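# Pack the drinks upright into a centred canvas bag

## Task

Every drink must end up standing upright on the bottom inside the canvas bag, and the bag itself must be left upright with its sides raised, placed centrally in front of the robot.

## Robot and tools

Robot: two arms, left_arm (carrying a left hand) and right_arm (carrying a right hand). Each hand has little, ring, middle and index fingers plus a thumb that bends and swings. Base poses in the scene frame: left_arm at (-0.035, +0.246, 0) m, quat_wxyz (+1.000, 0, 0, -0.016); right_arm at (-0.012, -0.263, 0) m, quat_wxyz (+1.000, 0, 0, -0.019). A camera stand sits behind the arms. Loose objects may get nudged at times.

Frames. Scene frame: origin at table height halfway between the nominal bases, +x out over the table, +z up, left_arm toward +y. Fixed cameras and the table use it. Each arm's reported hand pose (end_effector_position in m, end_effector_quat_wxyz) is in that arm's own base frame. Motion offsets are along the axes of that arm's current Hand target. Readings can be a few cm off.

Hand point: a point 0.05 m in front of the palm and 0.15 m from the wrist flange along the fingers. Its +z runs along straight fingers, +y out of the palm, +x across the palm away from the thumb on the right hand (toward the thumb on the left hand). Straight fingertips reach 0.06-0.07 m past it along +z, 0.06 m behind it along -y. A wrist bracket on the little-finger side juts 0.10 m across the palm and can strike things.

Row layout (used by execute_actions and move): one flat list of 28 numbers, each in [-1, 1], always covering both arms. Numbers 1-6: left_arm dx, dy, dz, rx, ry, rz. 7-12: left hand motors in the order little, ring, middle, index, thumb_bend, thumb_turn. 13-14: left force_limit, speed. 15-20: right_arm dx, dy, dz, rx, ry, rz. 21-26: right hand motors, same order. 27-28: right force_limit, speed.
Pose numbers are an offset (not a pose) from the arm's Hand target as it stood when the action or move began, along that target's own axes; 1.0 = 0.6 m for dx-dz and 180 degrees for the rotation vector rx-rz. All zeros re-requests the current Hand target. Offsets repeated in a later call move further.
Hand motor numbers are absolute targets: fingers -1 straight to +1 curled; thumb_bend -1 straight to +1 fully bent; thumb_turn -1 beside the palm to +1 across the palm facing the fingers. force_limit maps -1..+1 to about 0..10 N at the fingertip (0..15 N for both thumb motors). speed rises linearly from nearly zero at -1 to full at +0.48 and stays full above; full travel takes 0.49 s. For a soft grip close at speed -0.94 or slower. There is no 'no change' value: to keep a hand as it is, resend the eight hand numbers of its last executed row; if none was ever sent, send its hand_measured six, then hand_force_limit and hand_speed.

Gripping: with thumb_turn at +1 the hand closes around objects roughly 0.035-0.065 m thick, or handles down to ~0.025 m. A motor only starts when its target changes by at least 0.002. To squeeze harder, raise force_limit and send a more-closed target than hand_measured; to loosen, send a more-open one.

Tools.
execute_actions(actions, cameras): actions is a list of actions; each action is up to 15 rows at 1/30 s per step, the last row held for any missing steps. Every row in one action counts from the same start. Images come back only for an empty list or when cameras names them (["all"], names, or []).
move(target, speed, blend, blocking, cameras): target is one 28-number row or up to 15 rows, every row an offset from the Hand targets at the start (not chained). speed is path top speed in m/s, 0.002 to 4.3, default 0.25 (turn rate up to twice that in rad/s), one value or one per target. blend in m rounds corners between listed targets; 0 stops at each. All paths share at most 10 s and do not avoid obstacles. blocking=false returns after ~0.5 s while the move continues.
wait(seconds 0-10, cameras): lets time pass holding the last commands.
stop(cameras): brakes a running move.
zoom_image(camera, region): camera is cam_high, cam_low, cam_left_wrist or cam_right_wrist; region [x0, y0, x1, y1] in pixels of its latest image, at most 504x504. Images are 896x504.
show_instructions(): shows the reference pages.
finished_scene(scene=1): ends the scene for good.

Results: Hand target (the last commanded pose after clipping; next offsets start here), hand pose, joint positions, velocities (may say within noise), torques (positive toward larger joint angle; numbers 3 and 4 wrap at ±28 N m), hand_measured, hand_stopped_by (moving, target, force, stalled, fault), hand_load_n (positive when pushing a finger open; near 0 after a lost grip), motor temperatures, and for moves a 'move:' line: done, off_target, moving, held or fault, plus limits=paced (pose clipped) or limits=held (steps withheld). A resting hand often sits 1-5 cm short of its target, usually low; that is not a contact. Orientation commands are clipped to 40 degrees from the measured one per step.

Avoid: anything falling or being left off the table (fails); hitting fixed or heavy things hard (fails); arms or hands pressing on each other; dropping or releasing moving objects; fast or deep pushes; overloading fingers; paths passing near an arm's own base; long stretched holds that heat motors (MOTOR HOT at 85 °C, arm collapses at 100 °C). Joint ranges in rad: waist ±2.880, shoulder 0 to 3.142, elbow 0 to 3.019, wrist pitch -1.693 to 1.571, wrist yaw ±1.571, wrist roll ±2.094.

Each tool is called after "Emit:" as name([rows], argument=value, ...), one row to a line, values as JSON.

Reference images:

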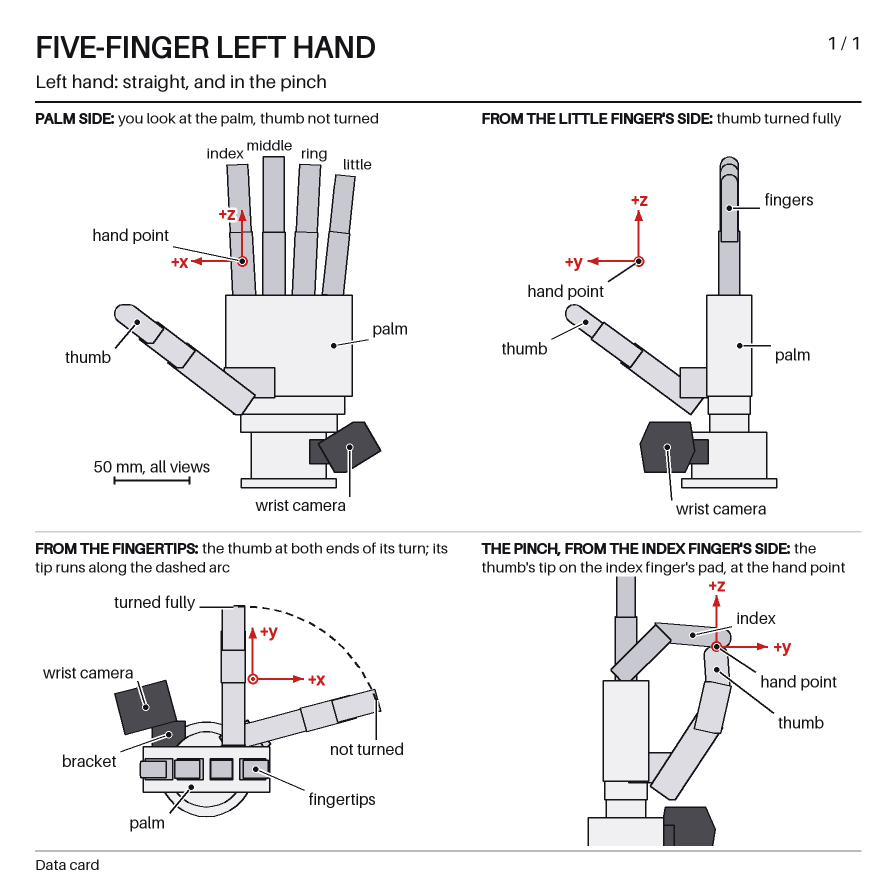

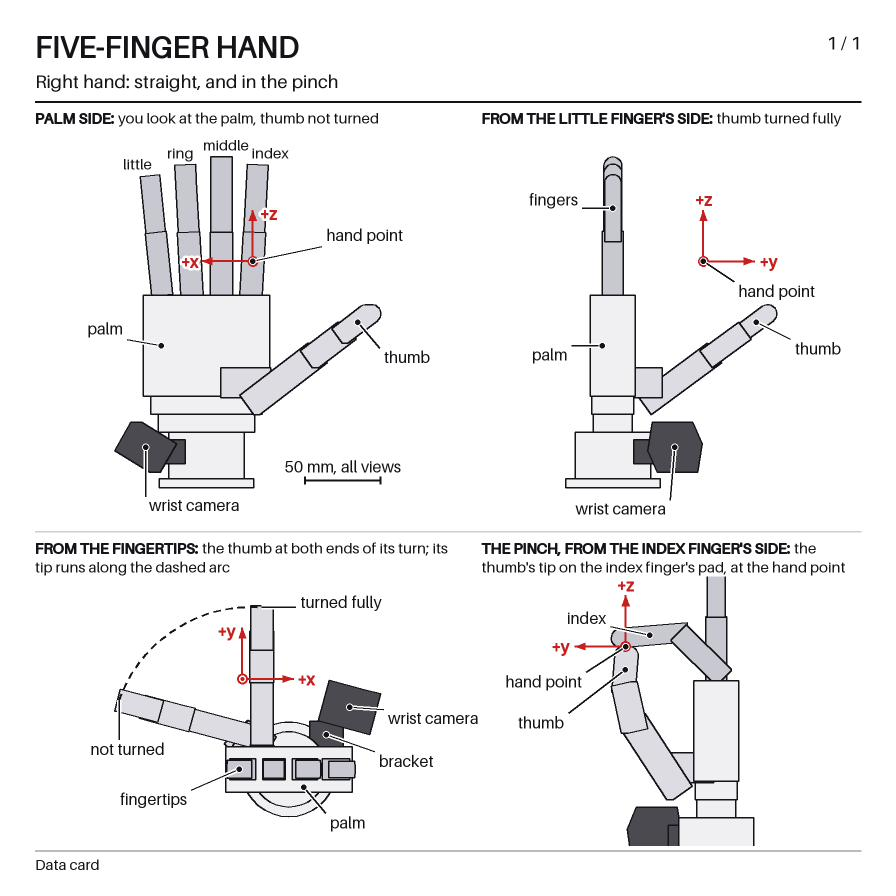

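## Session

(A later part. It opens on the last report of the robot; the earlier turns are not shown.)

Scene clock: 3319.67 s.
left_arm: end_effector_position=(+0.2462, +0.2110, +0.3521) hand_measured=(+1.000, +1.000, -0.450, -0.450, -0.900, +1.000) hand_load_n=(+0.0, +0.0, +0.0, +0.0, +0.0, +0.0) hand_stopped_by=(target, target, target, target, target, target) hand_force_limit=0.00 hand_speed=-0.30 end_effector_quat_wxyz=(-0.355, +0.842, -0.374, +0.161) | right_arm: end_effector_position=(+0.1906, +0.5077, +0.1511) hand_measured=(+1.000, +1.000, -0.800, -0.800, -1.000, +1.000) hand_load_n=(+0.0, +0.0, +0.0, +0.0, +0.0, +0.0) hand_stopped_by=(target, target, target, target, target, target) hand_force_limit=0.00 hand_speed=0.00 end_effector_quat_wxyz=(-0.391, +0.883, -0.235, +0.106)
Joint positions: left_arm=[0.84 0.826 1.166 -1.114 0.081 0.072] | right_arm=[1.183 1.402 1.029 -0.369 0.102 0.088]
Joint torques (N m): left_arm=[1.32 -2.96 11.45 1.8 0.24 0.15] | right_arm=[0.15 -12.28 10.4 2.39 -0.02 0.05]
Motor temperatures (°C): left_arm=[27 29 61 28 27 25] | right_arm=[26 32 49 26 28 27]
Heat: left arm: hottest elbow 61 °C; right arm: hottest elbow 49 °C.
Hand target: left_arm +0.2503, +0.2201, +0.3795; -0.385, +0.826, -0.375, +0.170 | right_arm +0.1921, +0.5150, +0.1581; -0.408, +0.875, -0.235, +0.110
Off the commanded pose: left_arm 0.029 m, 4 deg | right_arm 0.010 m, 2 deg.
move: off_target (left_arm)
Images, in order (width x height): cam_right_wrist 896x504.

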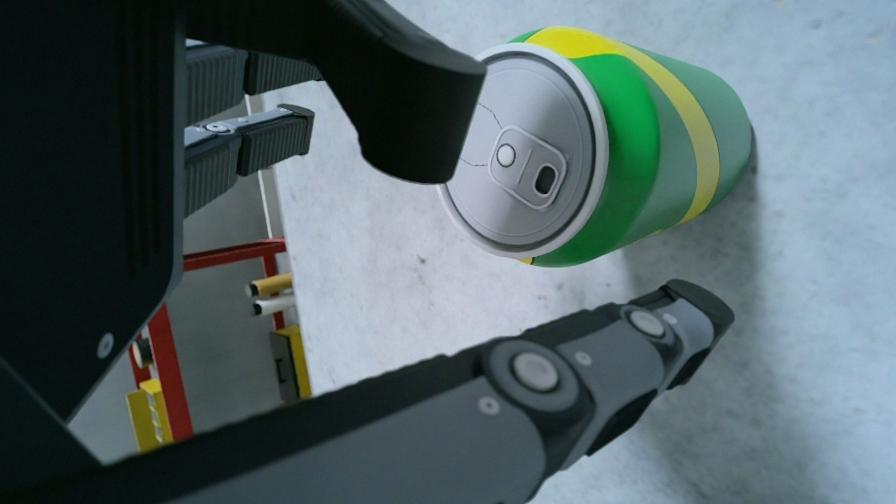

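Emit:
move([
  [0,0,0,0,0,0,1,1,-0.45,-0.45,-0.9,1,0,-0.3,0.0127,-0.001,0.0012,0,0,0,1,1,-0.8,-0.8,-1,1,0,0],
  [0,0,0,0,0,0,1,1,-0.45,-0.45,-0.9,1,0,-0.3,0.0127,0.0513,0.0452,0,0,0,1,1,-0.8,-0.8,-1,1,0,0],
], speed=0.08, blend=0.005, cameras=["cam_right_wrist"])

Scene clock: 3343.07 s.
left_arm: end_effector_position=(+0.2462, +0.2110, +0.3521) hand_measured=(+1.000, +1.000, -0.450, -0.450, -0.900, +1.000) hand_load_n=(+0.0, +0.0, +0.0, +0.0, +0.0, +0.0) hand_stopped_by=(target, target, target, target, target, target) hand_force_limit=0.00 hand_speed=-0.30 end_effector_quat_wxyz=(-0.355, +0.842, -0.374, +0.161) | right_arm: end_effector_position=(+0.1892, +0.5072, +0.1193) hand_measured=(+1.000, +1.000, -0.800, -0.800, -1.000, +1.000) hand_load_n=(+0.0, +0.0, +0.0, +0.0, +0.0, +0.0) hand_stopped_by=(target, target, target, target, target, target) hand_force_limit=0.00 hand_speed=0.00 end_effector_quat_wxyz=(-0.400, +0.880, -0.234, +0.103)
Joint positions: left_arm=[0.84 0.826 1.166 -1.114 0.081 0.072] | right_arm=[1.181 1.429 0.958 -0.252 0.092 0.088]
Joint torques (N m): left_arm=[1.26 -3.08 11.41 1.74 0.23 0.14] | right_arm=[-1.14 -10.52 10.24 2.43 -0.11 -0.04]
Motor temperatures (°C): left_arm=[27 29 61 28 27 25] | right_arm=[26 31 48 26 28 27]
Heat: left arm: hottest elbow 61 °C; right arm: hottest elbow 48 °C.
Hand target: left_arm +0.2503, +0.2201, +0.3795; -0.385, +0.826, -0.375, +0.170 | right_arm +0.1991, +0.5120, +0.1171; -0.408, +0.876, -0.234, +0.110
Off the commanded pose: left_arm 0.029 m, 4 deg | right_arm 0.011 m, 1 deg.
move: off_target (left_arm, right_arm); blend cut to 0.0038 m at target 1
Images, in order (width x height): cam_right_wrist 896x504.

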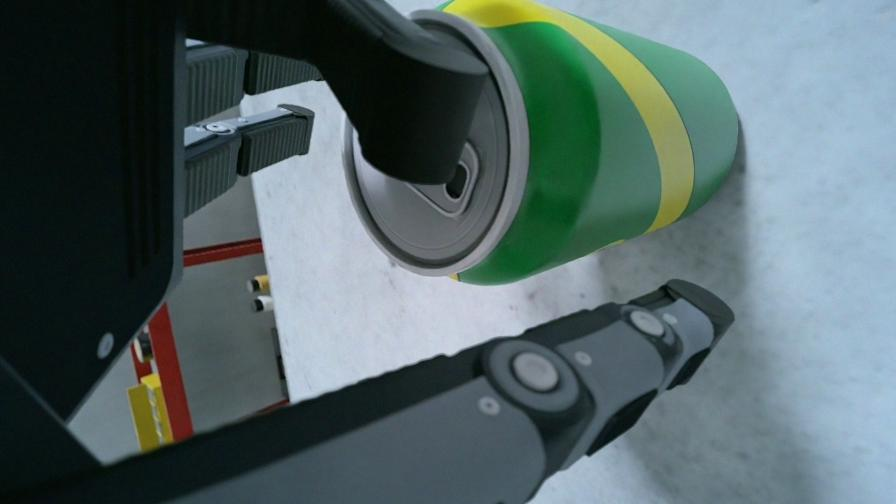

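Emit:
move(target=[0,0,0,0,0,0,1,1,-0.45,-0.45,-0.9,1,0,-0.3,0.013,0.0028,0.0122,0,0,0,1,1,-0.8,-0.8,-1,1,0,0], speed=0.08, cameras=["cam_right_wrist"])

Scene clock: 3352.87 s.
left_arm: end_effector_position=(+0.2462, +0.2110, +0.3521) hand_measured=(+1.000, +1.000, -0.450, -0.450, -0.900, +1.000) hand_load_n=(+0.0, +0.0, +0.0, +0.0, +0.0, +0.0) hand_stopped_by=(target, target, target, target, target, target) hand_force_limit=0.00 hand_speed=-0.30 end_effector_quat_wxyz=(-0.355, +0.842, -0.374, +0.161) | right_arm: end_effector_position=(+0.1975, +0.5079, +0.1149) hand_measured=(+1.000, +1.000, -0.800, -0.800, -1.000, +1.000) hand_load_n=(+0.0, +0.0, +0.0, +0.0, -0.5, +0.0) hand_stopped_by=(target, target, target, target, target, target) hand_force_limit=0.00 hand_speed=0.00 end_effector_quat_wxyz=(-0.401, +0.879, -0.238, +0.101)
Joint positions: left_arm=[0.84 0.826 1.166 -1.114 0.081 0.072] | right_arm=[1.163 1.444 0.958 -0.234 0.078 0.085]
Joint torques (N m): left_arm=[1.26 -3.19 11.47 1.73 0.23 0.13] | right_arm=[-1.08 -10.58 10.19 2.44 -0.12 -0.11]
Motor temperatures (°C): left_arm=[27 29 61 28 27 25] | right_arm=[26 31 46 26 28 27]
Heat: left arm: hottest elbow 61 °C; right arm: hottest elbow 46 °C.
Hand target: left_arm +0.2503, +0.2201, +0.3795; -0.385, +0.826, -0.375, +0.170 | right_arm +0.2081, +0.5120, +0.1111; -0.408, +0.876, -0.234, +0.110
Off the commanded pose: left_arm 0.029 m, 4 deg | right_arm 0.012 m, 1 deg.
move: off_target (left_arm, right_arm)
Images, in order (width x height): cam_right_wrist 896x504.

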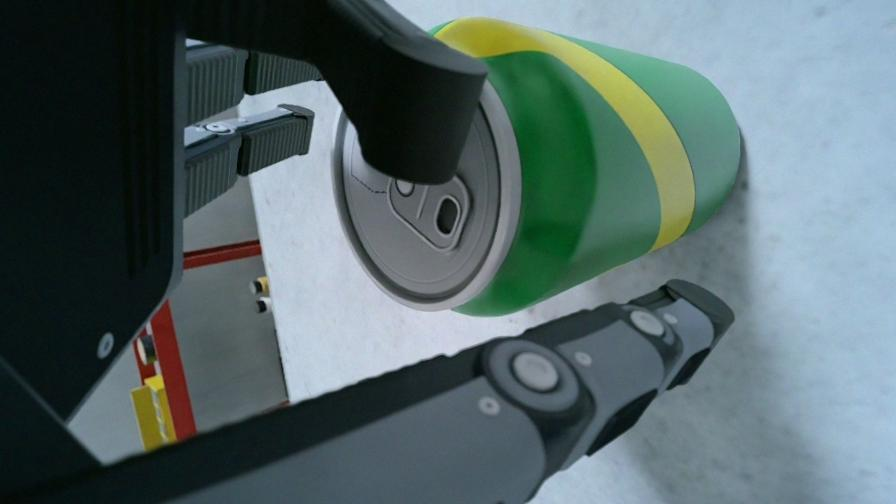

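Emit:
move(target=[0,0,0,0,0,0,1,1,-0.45,-0.45,-0.9,1,0,-0.3,0,0,0,0,0,0,1,1,0.3,0.3,-0.3,1,0,-0.6], speed=0.08, cameras=["cam_right_wrist"])

Scene clock: 3358.87 s.
left_arm: end_effector_position=(+0.2462, +0.2110, +0.3521) hand_measured=(+1.000, +1.000, -0.450, -0.450, -0.900, +1.000) hand_load_n=(+0.0, +0.0, +0.0, +0.0, +0.0, +0.0) hand_stopped_by=(target, target, target, target, target, target) hand_force_limit=0.00 hand_speed=-0.30 end_effector_quat_wxyz=(-0.355, +0.842, -0.374, +0.161) | right_arm: end_effector_position=(+0.1976, +0.5082, +0.1149) hand_measured=(+1.000, +1.000, -0.290, -0.220, -0.726, +1.000) hand_load_n=(+0.0, +0.0, +2.0, +12.0, +11.5, -1.5) hand_stopped_by=(target, target, force, force, force, target) hand_force_limit=0.00 hand_speed=-0.60 end_effector_quat_wxyz=(-0.402, +0.879, -0.237, +0.101)
Joint positions: left_arm=[0.84 0.826 1.166 -1.114 0.081 0.072] | right_arm=[1.162 1.444 0.958 -0.232 0.076 0.083]
Joint torques (N m): left_arm=[1.2 -3.08 11.44 1.73 0.24 0.13] | right_arm=[-1.26 -10.52 10.24 2.35 -0.1 -0.11]
Motor temperatures (°C): left_arm=[27 29 61 28 27 25] | right_arm=[26 31 46 26 27 27]
Heat: left arm: hottest elbow 61 °C; right arm: hottest elbow 46 °C.
Hand target: left_arm +0.2503, +0.2201, +0.3795; -0.385, +0.826, -0.375, +0.170 | right_arm +0.2083, +0.5119, +0.1112; -0.408, +0.875, -0.235, +0.110
Off the commanded pose: left_arm 0.029 m, 4 deg | right_arm 0.012 m, 1 deg.
move: off_target (left_arm, right_arm)
Images, in order (width x height): cam_right_wrist 896x504.

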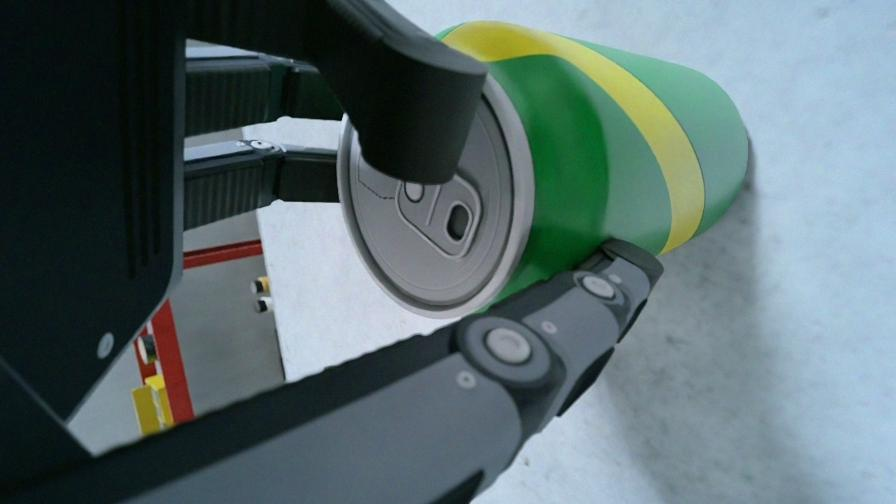

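Emit:
move(target=[0,0,0,0,0,0,1,1,-0.45,-0.45,-0.9,1,0,-0.3,0,0,0,0,0,0,1,1,0.35,0.3,-0.3,1,0,-0.6], speed=0.08)

Emit:
move(target=[0,0,0,0,0,0,1,1,-0.45,-0.45,-0.9,1,0,-0.3,0,-0.05,-0.04,0,0,0,1,1,0.35,0.3,-0.3,1,0,-0.6], speed=0.08, cameras=["cam_right_wrist"])

Scene clock: 3370.17 s.
left_arm: end_effector_position=(+0.2462, +0.2110, +0.3521) hand_measured=(+1.000, +1.000, -0.450, -0.450, -0.900, +1.000) hand_load_n=(+0.0, +0.0, +0.0, +0.0, +0.0, +0.0) hand_stopped_by=(target, target, target, target, target, target) hand_force_limit=0.00 hand_speed=-0.30 end_effector_quat_wxyz=(-0.355, +0.842, -0.374, +0.161) | right_arm: end_effector_position=(+0.1978, +0.5084, +0.1152) hand_measured=(+1.000, +1.000, -0.262, -0.220, -0.726, +1.000) hand_load_n=(+0.0, +0.0, +10.5, +7.5, +15.5, +0.5) hand_stopped_by=(target, target, force, force, force, target) hand_force_limit=0.00 hand_speed=-0.60 end_effector_quat_wxyz=(-0.403, +0.879, -0.236, +0.101)
Joint positions: left_arm=[0.84 0.826 1.166 -1.114 0.081 0.072] | right_arm=[1.162 1.444 0.958 -0.231 0.076 0.082]
Joint torques (N m): left_arm=[1.32 -3.02 11.41 1.76 0.23 0.14] | right_arm=[-1.08 -10.64 10.22 2.3 -0.09 -0.11]
Motor temperatures (°C): left_arm=[27 29 61 28 27 25] | right_arm=[26 31 45 26 27 27]
Heat: left arm: hottest elbow 61 °C; right arm: hottest elbow 45 °C.
Hand target: left_arm +0.2503, +0.2201, +0.3795; -0.385, +0.826, -0.375, +0.170 | right_arm +0.2083, +0.5119, +0.1112; -0.408, +0.875, -0.235, +0.110
Off the commanded pose: left_arm 0.029 m, 4 deg | right_arm 0.012 m, 1 deg.
move: off_target (left_arm, right_arm)

Scene clock: 3371.37 s.
left_arm: end_effector_position=(+0.2462, +0.2110, +0.3521) hand_measured=(+1.000, +1.000, -0.450, -0.450, -0.900, +1.000) hand_load_n=(+0.0, +0.0, +0.0, +0.0, +0.0, +0.0) hand_stopped_by=(target, target, target, target, target, target) hand_force_limit=0.00 hand_speed=-0.30 end_effector_quat_wxyz=(-0.355, +0.842, -0.374, +0.161) | right_arm: end_effector_position=(+0.1943, +0.5005, +0.1154) hand_measured=(+1.000, +1.000, -0.262, -0.220, -0.726, +1.000) hand_load_n=(+0.0, +0.0, +10.5, +7.5, +15.5, +1.0) hand_stopped_by=(target, target, force, force, force, target) hand_force_limit=0.00 hand_speed=-0.60 end_effector_quat_wxyz=(-0.384, +0.887, -0.238, +0.098)
Joint positions: left_arm=[0.84 0.826 1.166 -1.114 0.081 0.072] | right_arm=[1.162 1.436 0.97 -0.291 0.076 0.083]
Joint torques (N m): left_arm=[1.38 -2.96 11.43 1.74 0.24 0.15] | right_arm=[-1.2 -13.92 14.82 0.42 -0.06 -0.11]
Motor temperatures (°C): left_arm=[27 29 61 28 27 25] | right_arm=[26 31 45 26 27 27]
Heat: left arm: hottest elbow 61 °C; right arm: hottest elbow 45 °C.
Hand target: left_arm +0.2503, +0.2201, +0.3795; -0.385, +0.826, -0.375, +0.170 | right_arm +0.2087, +0.5127, +0.1495; -0.408, +0.875, -0.235, +0.110
Off the commanded pose: left_arm 0.029 m, 4 deg | right_arm 0.039 m, 3 deg.
move: off_target (left_arm, right_arm)
Images, in order (width x height): cam_right_wrist 896x504.

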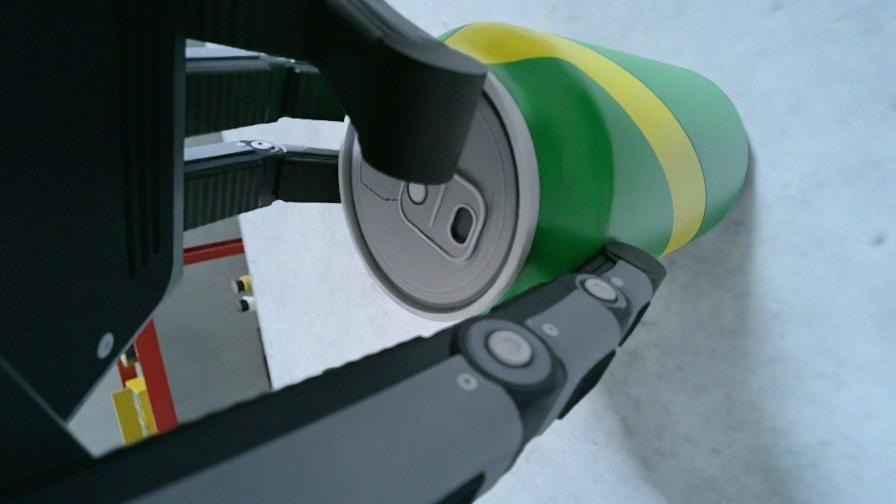

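Emit:
move(target=[0,0,0,0,0,0,1,1,-0.45,-0.45,-0.9,1,0,-0.3,0,-0.319,-0.268,0,0,0,1,1,0.35,0.3,-0.3,1,0,-0.6], speed=0.12, cameras=["cam_right_wrist","cam_high"])

Scene clock: 3380.73 s.
left_arm: end_effector_position=(+0.2462, +0.2110, +0.3521) hand_measured=(+1.000, +1.000, -0.450, -0.450, -0.900, +1.000) hand_load_n=(+0.0, +0.0, +0.0, +0.0, +0.0, +0.0) hand_stopped_by=(target, target, target, target, target, target) hand_force_limit=0.00 hand_speed=-0.30 end_effector_quat_wxyz=(-0.355, +0.842, -0.374, +0.161) | right_arm: end_effector_position=(+0.1963, +0.5032, +0.3530) hand_measured=(+1.000, +1.000, -0.262, -0.220, -0.726, +1.000) hand_load_n=(+0.0, +0.0, +10.5, +7.0, +15.5, +0.5) hand_stopped_by=(target, target, force, force, force, target) hand_force_limit=0.00 hand_speed=-0.60 end_effector_quat_wxyz=(-0.370, +0.894, -0.233, +0.099)
Joint positions: left_arm=[0.84 0.826 1.166 -1.114 0.081 0.072] | right_arm=[1.162 1.374 1.559 -0.972 0.076 0.071]
Joint torques (N m): left_arm=[1.08 -2.9 11.45 1.76 0.23 0.14] | right_arm=[-0.91 -12.22 18.58 0.99 -0.04 -0.09]
Motor temperatures (°C): left_arm=[27 29 61 28 27 25] | right_arm=[26 31 46 26 27 27]
Heat: left arm: hottest elbow 61 °C; right arm: hottest elbow 46 °C.
Hand target: left_arm +0.2503, +0.2201, +0.3795; -0.385, +0.826, -0.375, +0.170 | right_arm +0.2085, +0.5127, +0.3996; -0.408, +0.875, -0.235, +0.110
Off the commanded pose: left_arm 0.029 m, 4 deg | right_arm 0.049 m, 5 deg.
move: off_target (left_arm, right_arm)
Images, in order (width x height): cam_high 896x504, cam_right_wrist 896x504.

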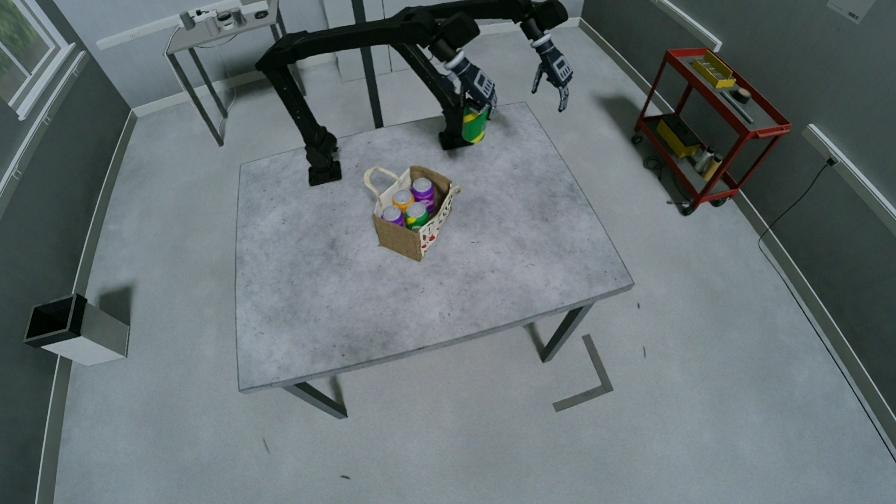

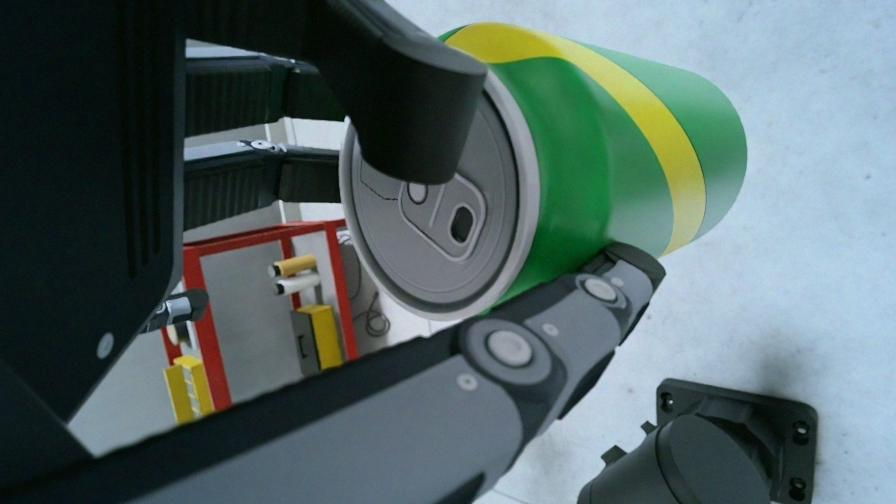

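Emit:
move(target=[0,0,0,0,0,0,1,1,-0.45,-0.45,-0.9,1,0,-0.3,0.294,0.0835,-0.1252,0.022,0,0,1,1,0.35,0.3,-0.3,1,0,-0.6], speed=0.15, cameras=["cam_right_wrist","cam_high"])

Scene clock: 3405.73 s.
left_arm: end_effector_position=(+0.2462, +0.2110, +0.3521) hand_measured=(+1.000, +1.000, -0.450, -0.450, -0.900, +1.000) hand_load_n=(+0.0, +0.0, +0.0, +0.0, +0.0, +0.0) hand_stopped_by=(target, target, target, target, target, target) hand_force_limit=0.00 hand_speed=-0.30 end_effector_quat_wxyz=(-0.355, +0.842, -0.374, +0.161) | right_arm: end_effector_position=(+0.3187, +0.3507, +0.3819) hand_measured=(+1.000, +1.000, -0.262, -0.220, -0.726, +1.000) hand_load_n=(+0.0, +0.0, +10.5, +7.5, +16.0, +0.5) hand_stopped_by=(target, target, force, force, force, target) hand_force_limit=0.00 hand_speed=-0.60 end_effector_quat_wxyz=(-0.412, +0.873, -0.241, +0.105)
Joint positions: left_arm=[0.84 0.826 1.166 -1.114 0.081 0.072] | right_arm=[0.686 1.207 1.451 -0.972 -0.28 -0.22]
Joint torques (N m): left_arm=[1.26 -3.02 11.47 1.74 0.23 0.15] | right_arm=[-0.62 -12.45 12.68 1.4 -0.58 -0.06]
Motor temperatures (°C): left_arm=[27 29 61 28 27 25] | right_arm=[26 31 48 25 27 27]
Heat: left arm: hottest elbow 61 °C; right arm: hottest elbow 48 °C.
Hand target: left_arm +0.2503, +0.2201, +0.3795; -0.385, +0.826, -0.375, +0.170 | right_arm +0.3162, +0.3468, +0.4097; -0.438, +0.861, -0.231, +0.118
Off the commanded pose: left_arm 0.029 m, 4 deg | right_arm 0.028 m, 4 deg.
move: off_target (left_arm, right_arm)
Images, in order (width x height): cam_high 896x504, cam_right_wrist 896x504.

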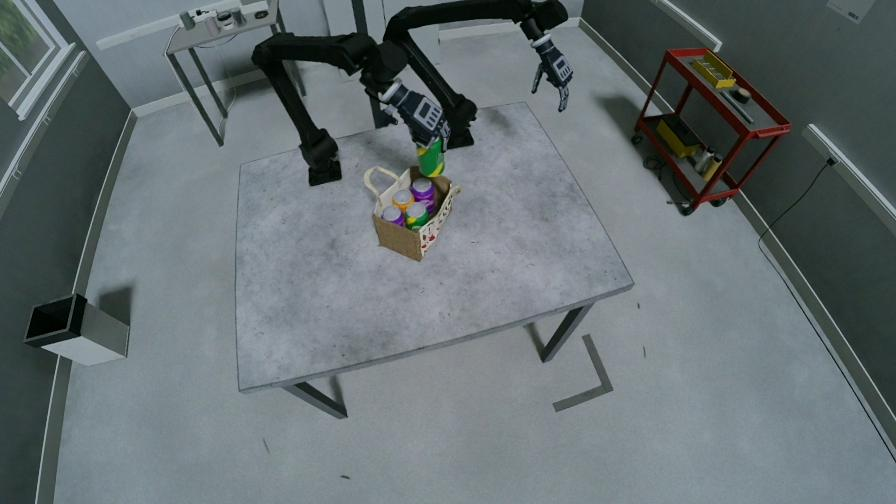

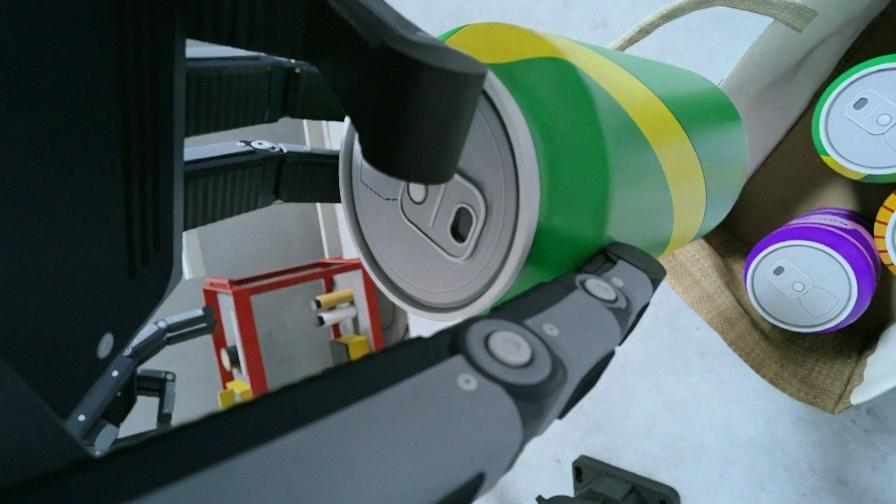

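Emit:
zoom_image(camera="cam_high", region=[350, 110, 500, 280])

Scaled by 2.965.

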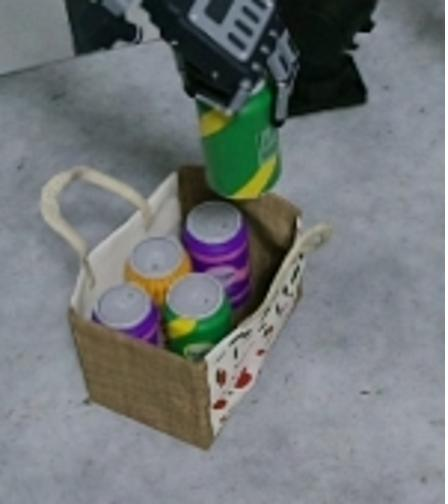

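Emit:
move(target=[0,0,0,0,0,0,1,1,-0.45,-0.45,-0.9,1,0,-0.3,0.0012,0.1632,0.079,-0.008,0,0,1,1,0.35,0.3,-0.3,1,0,-0.6], speed=0.1, cameras=["cam_right_wrist","cam_high"])

Emit:
zoom_image(camera="cam_high", region=[350, 130, 480, 280])

Scene clock: 3455.50 s.
left_arm: end_effector_position=(+0.2462, +0.2110, +0.3521) hand_measured=(+1.000, +1.000, -0.450, -0.450, -0.900, +1.000) hand_load_n=(+0.0, +0.0, +0.0, +0.0, +0.0, +0.0) hand_stopped_by=(target, target, target, target, target, target) hand_force_limit=0.00 hand_speed=-0.30 end_effector_quat_wxyz=(-0.355, +0.842, -0.374, +0.161) | right_arm: end_effector_position=(+0.2966, +0.3249, +0.2709) hand_measured=(+1.000, +1.000, -0.262, -0.220, -0.726, +1.000) hand_load_n=(+0.5, +0.0, +10.5, +7.5, +16.0, +0.5) hand_stopped_by=(target, target, force, force, force, target) hand_force_limit=0.00 hand_speed=-0.60 end_effector_quat_wxyz=(-0.386, +0.885, -0.244, +0.090)
Joint positions: left_arm=[0.84 0.826 1.166 -1.114 0.081 0.072] | right_arm=[0.672 1.127 1.122 -0.791 -0.287 -0.242]
Joint torques (N m): left_arm=[1.32 -2.9 11.45 1.72 0.23 0.13] | right_arm=[-1.32 -11.22 12.83 2.91 -0.62 -0.07]
Motor temperatures (°C): left_arm=[27 29 61 28 27 25] | right_arm=[26 31 48 26 27 27]
Heat: left arm: hottest elbow 61 °C; right arm: hottest elbow 48 °C.
Hand target: left_arm +0.2503, +0.2201, +0.3795; -0.385, +0.826, -0.375, +0.170 | right_arm +0.3072, +0.3297, +0.3025; -0.427, +0.866, -0.232, +0.115
Off the commanded pose: left_arm 0.029 m, 4 deg | right_arm 0.034 m, 6 deg.
move: off_target (left_arm, right_arm)
Images, in order (width x height): cam_high 896x504, cam_right_wrist 896x504.

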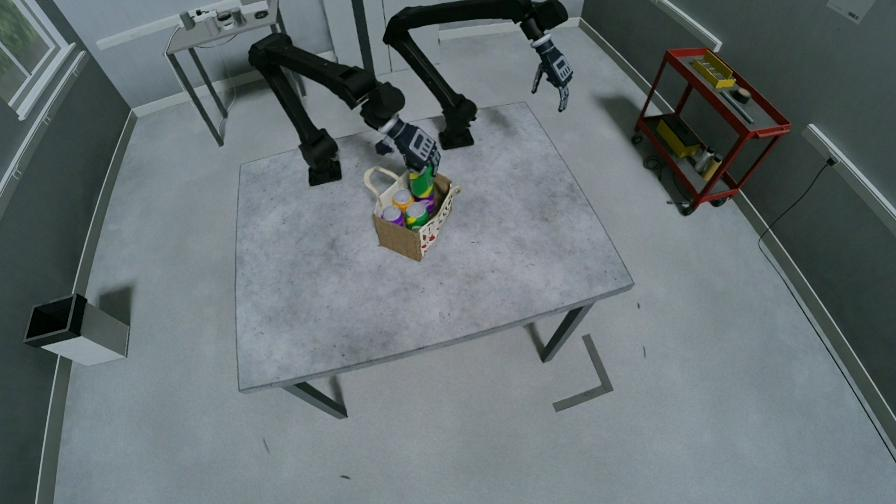

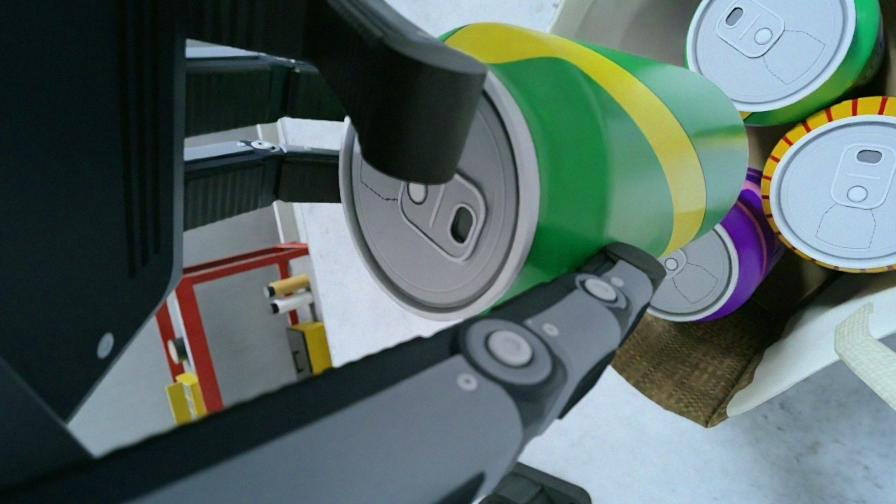

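Scaled by 3.360.

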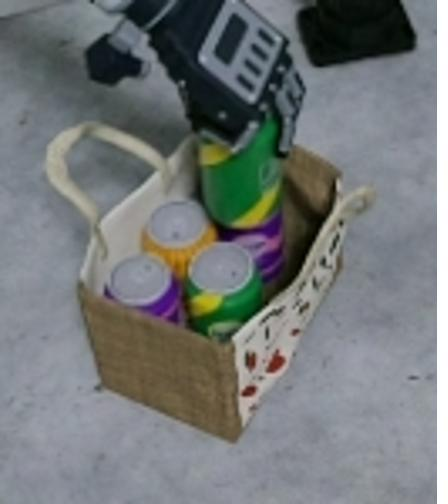

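Emit:
move(target=[0,0,0,0,0,0,1,1,-0.45,-0.45,-0.9,1,0,-0.3,-0.005,-0.0047,0.039,0.013,0,0,1,1,0.35,0.3,-0.3,1,0,-0.6], speed=0.08, cameras=["cam_right_wrist","cam_high"])

Emit:
zoom_image(camera="cam_high", region=[350, 130, 480, 280])

Scene clock: 3499.33 s.
left_arm: end_effector_position=(+0.2462, +0.2110, +0.3521) hand_measured=(+1.000, +1.000, -0.450, -0.450, -0.900, +1.000) hand_load_n=(+0.0, +0.0, +0.0, +0.0, +0.0, +0.0) hand_stopped_by=(target, target, target, target, target, target) hand_force_limit=0.00 hand_speed=-0.30 end_effector_quat_wxyz=(-0.355, +0.842, -0.374, +0.161) | right_arm: end_effector_position=(+0.3082, +0.3341, +0.2679) hand_measured=(+1.000, +1.000, -0.262, -0.220, -0.726, +1.000) hand_load_n=(+0.0, +0.0, +10.0, +7.0, +15.5, +1.0) hand_stopped_by=(target, target, force, force, force, target) hand_force_limit=0.00 hand_speed=-0.60 end_effector_quat_wxyz=(-0.411, +0.874, -0.236, +0.108)
Joint positions: left_arm=[0.84 0.826 1.166 -1.114 0.081 0.072] | right_arm=[0.672 1.127 1.089 -0.691 -0.287 -0.242]
Joint torques (N m): left_arm=[1.26 -3.08 11.44 1.73 0.23 0.14] | right_arm=[0.79 -8.94 12.85 3.15 -0.38 0.14]
Motor temperatures (°C): left_arm=[27 29 62 28 26 25] | right_arm=[26 31 46 26 28 27]
Heat: left arm: hottest elbow 62 °C; right arm: hottest elbow 46 °C.
Hand target: left_arm +0.2503, +0.2201, +0.3795; -0.385, +0.826, -0.375, +0.170 | right_arm +0.3148, +0.3488, +0.2905; -0.445, +0.857, -0.230, +0.120
Off the commanded pose: left_arm 0.029 m, 4 deg | right_arm 0.028 m, 5 deg.
move: off_target (left_arm, right_arm)
Images, in order (width x height): cam_high 896x504, cam_right_wrist 896x504.

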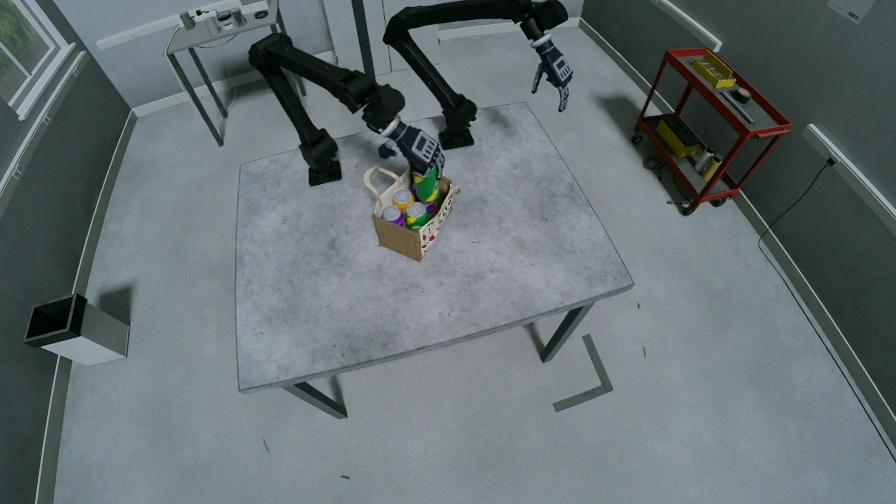

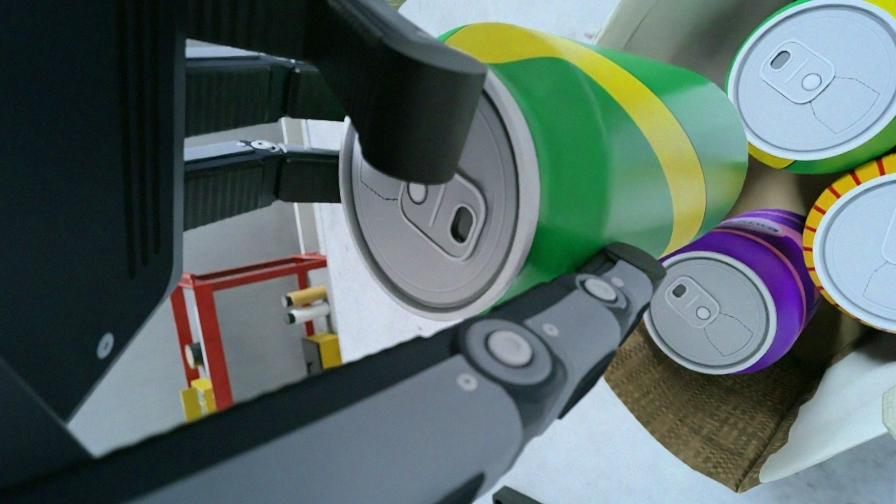

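Scaled by 3.360.

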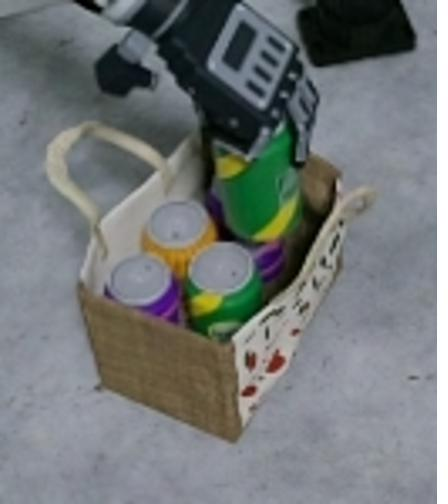

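Emit:
move(target=[0,0,0,0,0,0,1,1,-0.45,-0.45,-0.9,1,0,-0.3,-0.0198,0.0337,0.0332,-0.006,0,0,1,1,0.35,0.3,-0.3,1,0,-0.6], speed=0.06, cameras=["cam_right_wrist","cam_high"])

Emit:
zoom_image(camera="cam_high", region=[350, 130, 480, 280])

Scene clock: 3519.33 s.
left_arm: end_effector_position=(+0.2462, +0.2110, +0.3521) hand_measured=(+1.000, +1.000, -0.450, -0.450, -0.900, +1.000) hand_load_n=(+0.0, +0.0, +0.0, +0.0, +0.0, +0.0) hand_stopped_by=(target, target, target, target, target, target) hand_force_limit=0.00 hand_speed=-0.30 end_effector_quat_wxyz=(-0.355, +0.842, -0.374, +0.161) | right_arm: end_effector_position=(+0.2998, +0.3421, +0.2420) hand_measured=(+1.000, +1.000, -0.262, -0.220, -0.726, +1.000) hand_load_n=(+0.0, +0.0, +10.0, +7.5, +15.5, +0.5) hand_stopped_by=(target, target, force, force, force, target) hand_force_limit=0.00 hand_speed=-0.60 end_effector_quat_wxyz=(-0.405, +0.877, -0.237, +0.107)
Joint positions: left_arm=[0.84 0.826 1.166 -1.114 0.081 0.072] | right_arm=[0.707 1.135 1.032 -0.634 -0.258 -0.222]
Joint torques (N m): left_arm=[1.32 -3.02 11.43 1.73 0.24 0.14] | right_arm=[0.97 -8.64 12.89 3.12 -0.12 0.14]
Motor temperatures (°C): left_arm=[27 29 62 28 26 25] | right_arm=[26 31 47 26 27 27]
Heat: left arm: hottest elbow 62 °C; right arm: hottest elbow 47 °C.
Hand target: left_arm +0.2503, +0.2201, +0.3795; -0.385, +0.826, -0.375, +0.170 | right_arm +0.3070, +0.3587, +0.2625; -0.437, +0.862, -0.231, +0.117
Off the commanded pose: left_arm 0.029 m, 4 deg | right_arm 0.027 m, 4 deg.
move: off_target (left_arm, right_arm)
Images, in order (width x height): cam_high 896x504, cam_right_wrist 896x504.

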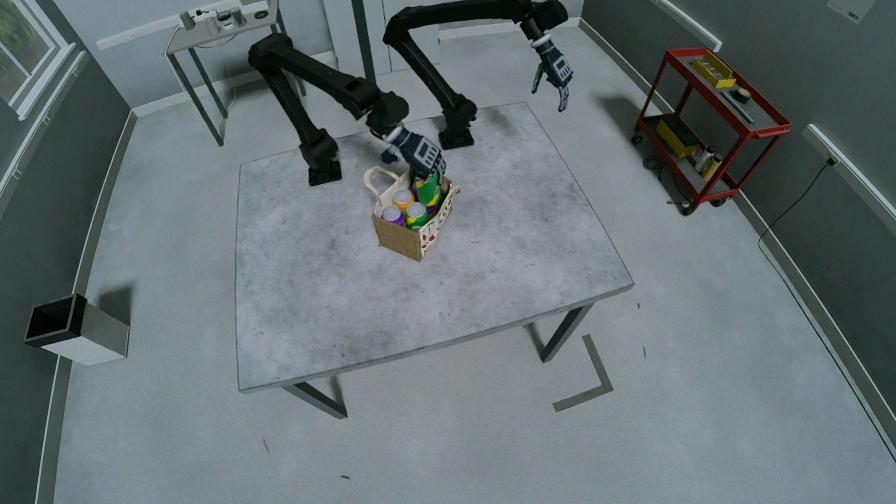

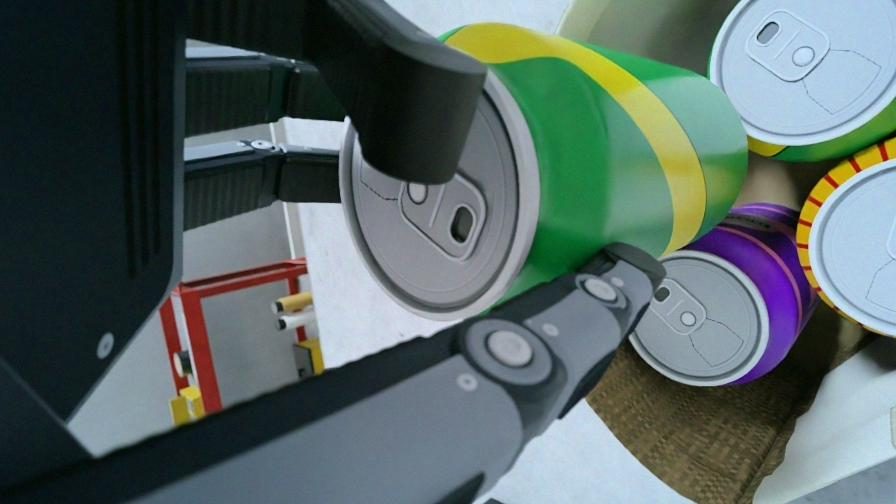

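Scaled by 3.360.

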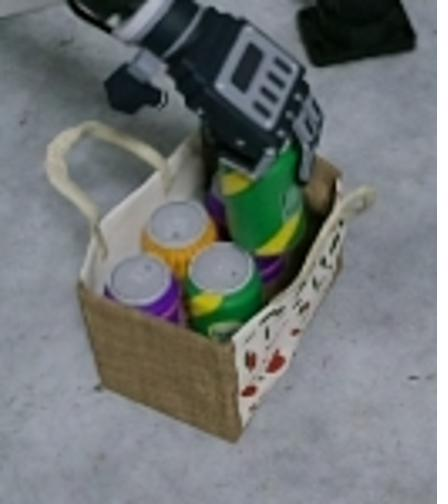

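Emit:
move(target=[0,0,0,0,0,0,1,1,-0.45,-0.45,-0.9,1,0,-0.3,-0.0122,0.0217,0.0213,-0.005,0,0,1,1,0.35,0.3,-0.3,1,0,-0.6], speed=0.06, cameras=["cam_right_wrist","cam_high"])

Emit:
zoom_image(camera="cam_high", region=[350, 130, 480, 280])

Scene clock: 3560.13 s.
left_arm: end_effector_position=(+0.2462, +0.2110, +0.3521) hand_measured=(+1.000, +1.000, -0.450, -0.450, -0.900, +1.000) hand_load_n=(+0.0, +0.0, +0.0, +0.0, +0.0, +0.0) hand_stopped_by=(target, target, target, target, target, target) hand_force_limit=0.00 hand_speed=-0.30 end_effector_quat_wxyz=(-0.355, +0.842, -0.374, +0.161) | right_arm: end_effector_position=(+0.2961, +0.3481, +0.2282) hand_measured=(+1.000, +1.000, -0.262, -0.220, -0.726, +1.000) hand_load_n=(+0.0, +0.0, +10.5, +7.5, +15.5, +0.5) hand_stopped_by=(target, target, force, force, force, target) hand_force_limit=0.00 hand_speed=-0.60 end_effector_quat_wxyz=(-0.401, +0.878, -0.236, +0.108)
Joint positions: left_arm=[0.84 0.826 1.166 -1.114 0.081 0.072] | right_arm=[0.73 1.145 1.007 -0.601 -0.237 -0.211]
Joint torques (N m): left_arm=[1.38 -3.08 11.45 1.72 0.24 0.13] | right_arm=[0.91 -8.53 12.48 3.1 -0.09 0.15]
Motor temperatures (°C): left_arm=[27 29 62 28 26 25] | right_arm=[26 31 46 26 27 27]
Heat: left arm: hottest elbow 62 °C; right arm: hottest elbow 46 °C.
Hand target: left_arm +0.2503, +0.2201, +0.3795; -0.385, +0.826, -0.375, +0.170 | right_arm +0.3019, +0.3646, +0.2444; -0.430, +0.865, -0.232, +0.116
Off the commanded pose: left_arm 0.029 m, 4 deg | right_arm 0.024 m, 4 deg.
move: off_target (left_arm, right_arm)
Images, in order (width x height): cam_high 896x504, cam_right_wrist 896x504.

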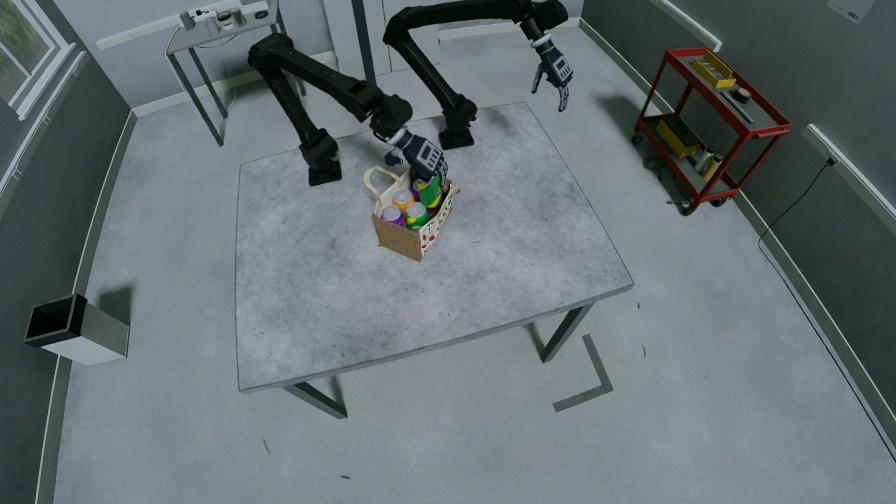

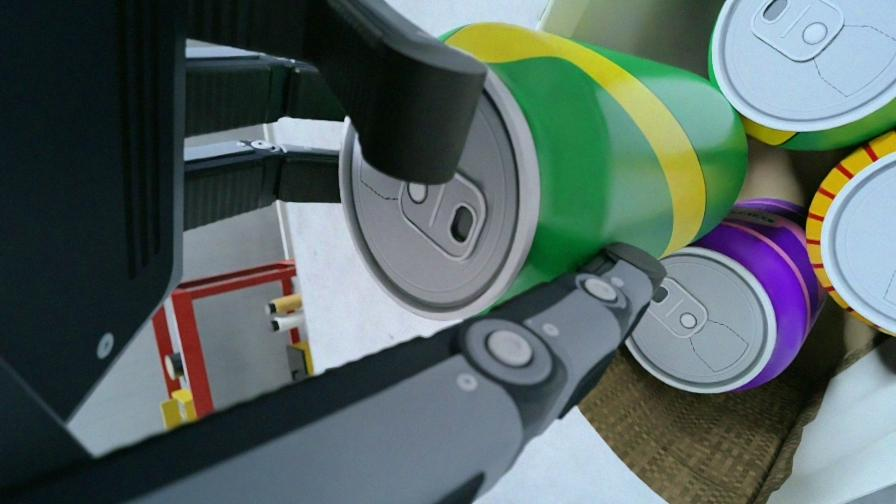

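Scaled by 3.360.

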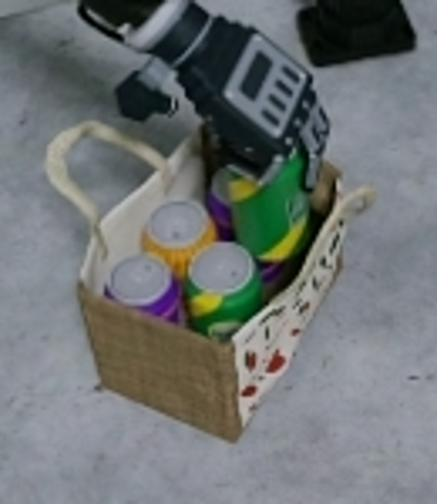

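Emit:
move([
  [0,0,0,0,0,0,1,1,-0.45,-0.45,-0.9,1,0,-0.3,0,-0.073,-0.0555,0,0,0,1,1,0.35,0.3,-0.3,1,0,-0.6],
  [0,0,0,0,0,0,1,1,-0.45,-0.45,-0.9,1,0,-0.3,-0.0217,-0.0655,-0.0655,0,-0.159,-0.121,1,1,0.35,0.3,-0.3,1,0,-0.6],
], speed=[0.08,0.12], blend=0.005, cameras=["cam_right_wrist","cam_high"])

Emit:
zoom_image(camera="cam_high", region=[350, 130, 480, 280])

Scene clock: 3652.03 s.
left_arm: end_effector_position=(+0.2462, +0.2110, +0.3521) hand_measured=(+1.000, +1.000, -0.450, -0.450, -0.900, +1.000) hand_load_n=(+0.0, +0.0, +0.0, +0.0, +0.0, +0.0) hand_stopped_by=(target, target, target, target, target, target) hand_force_limit=0.00 hand_speed=-0.30 end_effector_quat_wxyz=(-0.355, +0.842, -0.374, +0.161) | right_arm: end_effector_position=(+0.2694, +0.3537, +0.2618) hand_measured=(+1.000, +1.000, -0.262, -0.220, -0.726, +1.000) hand_load_n=(+0.0, +0.0, +10.5, +7.5, +15.5, +0.5) hand_stopped_by=(target, target, force, force, force, target) hand_force_limit=0.00 hand_speed=-0.60 end_effector_quat_wxyz=(-0.418, +0.907, +0.035, -0.044)
Joint positions: left_arm=[0.84 0.826 1.166 -1.114 0.081 0.072] | right_arm=[0.664 1.302 1.254 -0.995 -0.723 -0.78]
Joint torques (N m): left_arm=[1.2 -3.19 11.47 1.76 0.24 0.13] | right_arm=[-1.32 -10.29 17.94 0.32 -1.33 -0.07]
Motor temperatures (°C): left_arm=[27 29 62 28 26 25] | right_arm=[26 30 50 26 27 27]
Heat: left arm: hottest elbow 62 °C; right arm: hottest elbow 50 °C.
Hand target: left_arm +0.2503, +0.2201, +0.3795; -0.385, +0.826, -0.375, +0.170 | right_arm +0.2868, +0.3646, +0.2995; -0.444, +0.894, +0.047, -0.022
Off the commanded pose: left_arm 0.029 m, 4 deg | right_arm 0.043 m, 4 deg.
move: off_target (left_arm, right_arm)
Images, in order (width x height): cam_high 896x504, cam_right_wrist 896x504.

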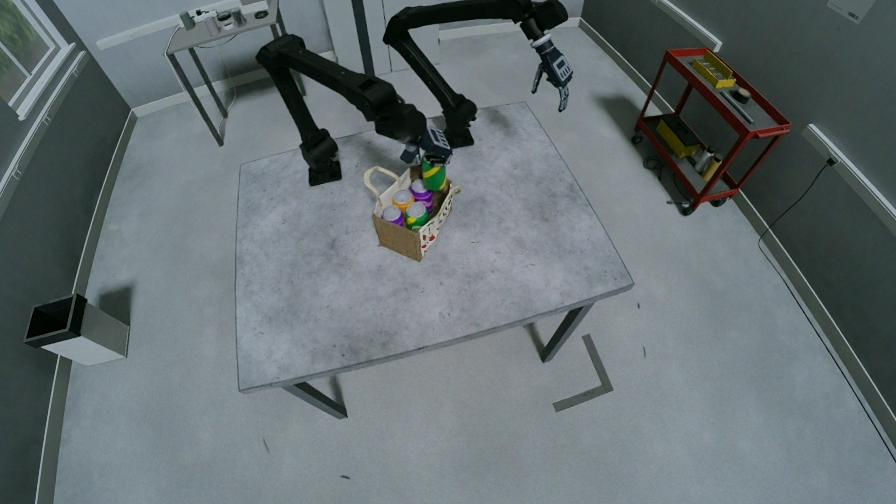

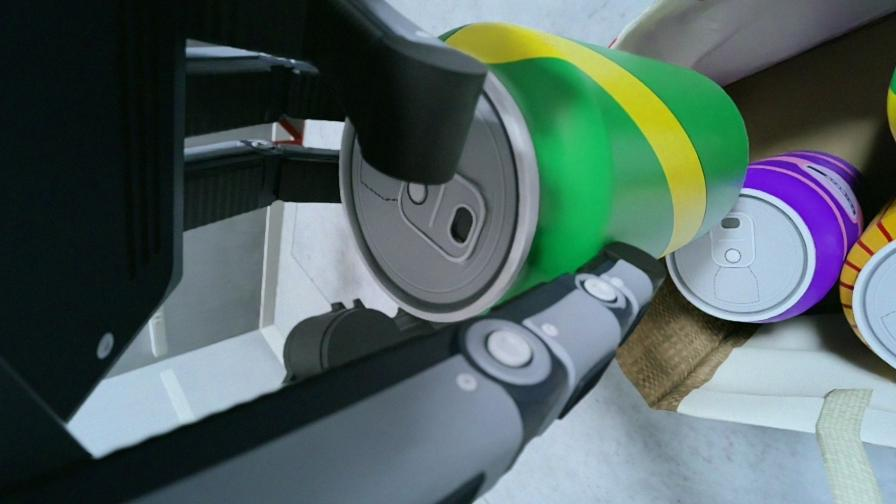

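Scaled by 3.360.

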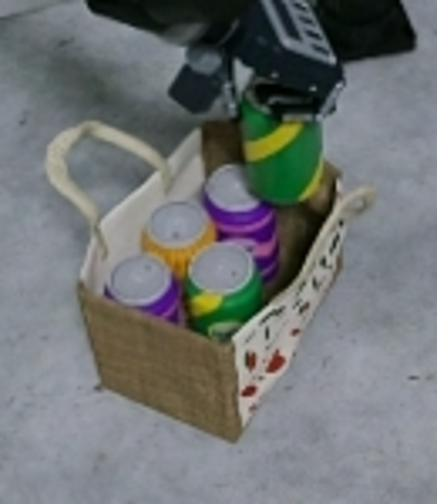

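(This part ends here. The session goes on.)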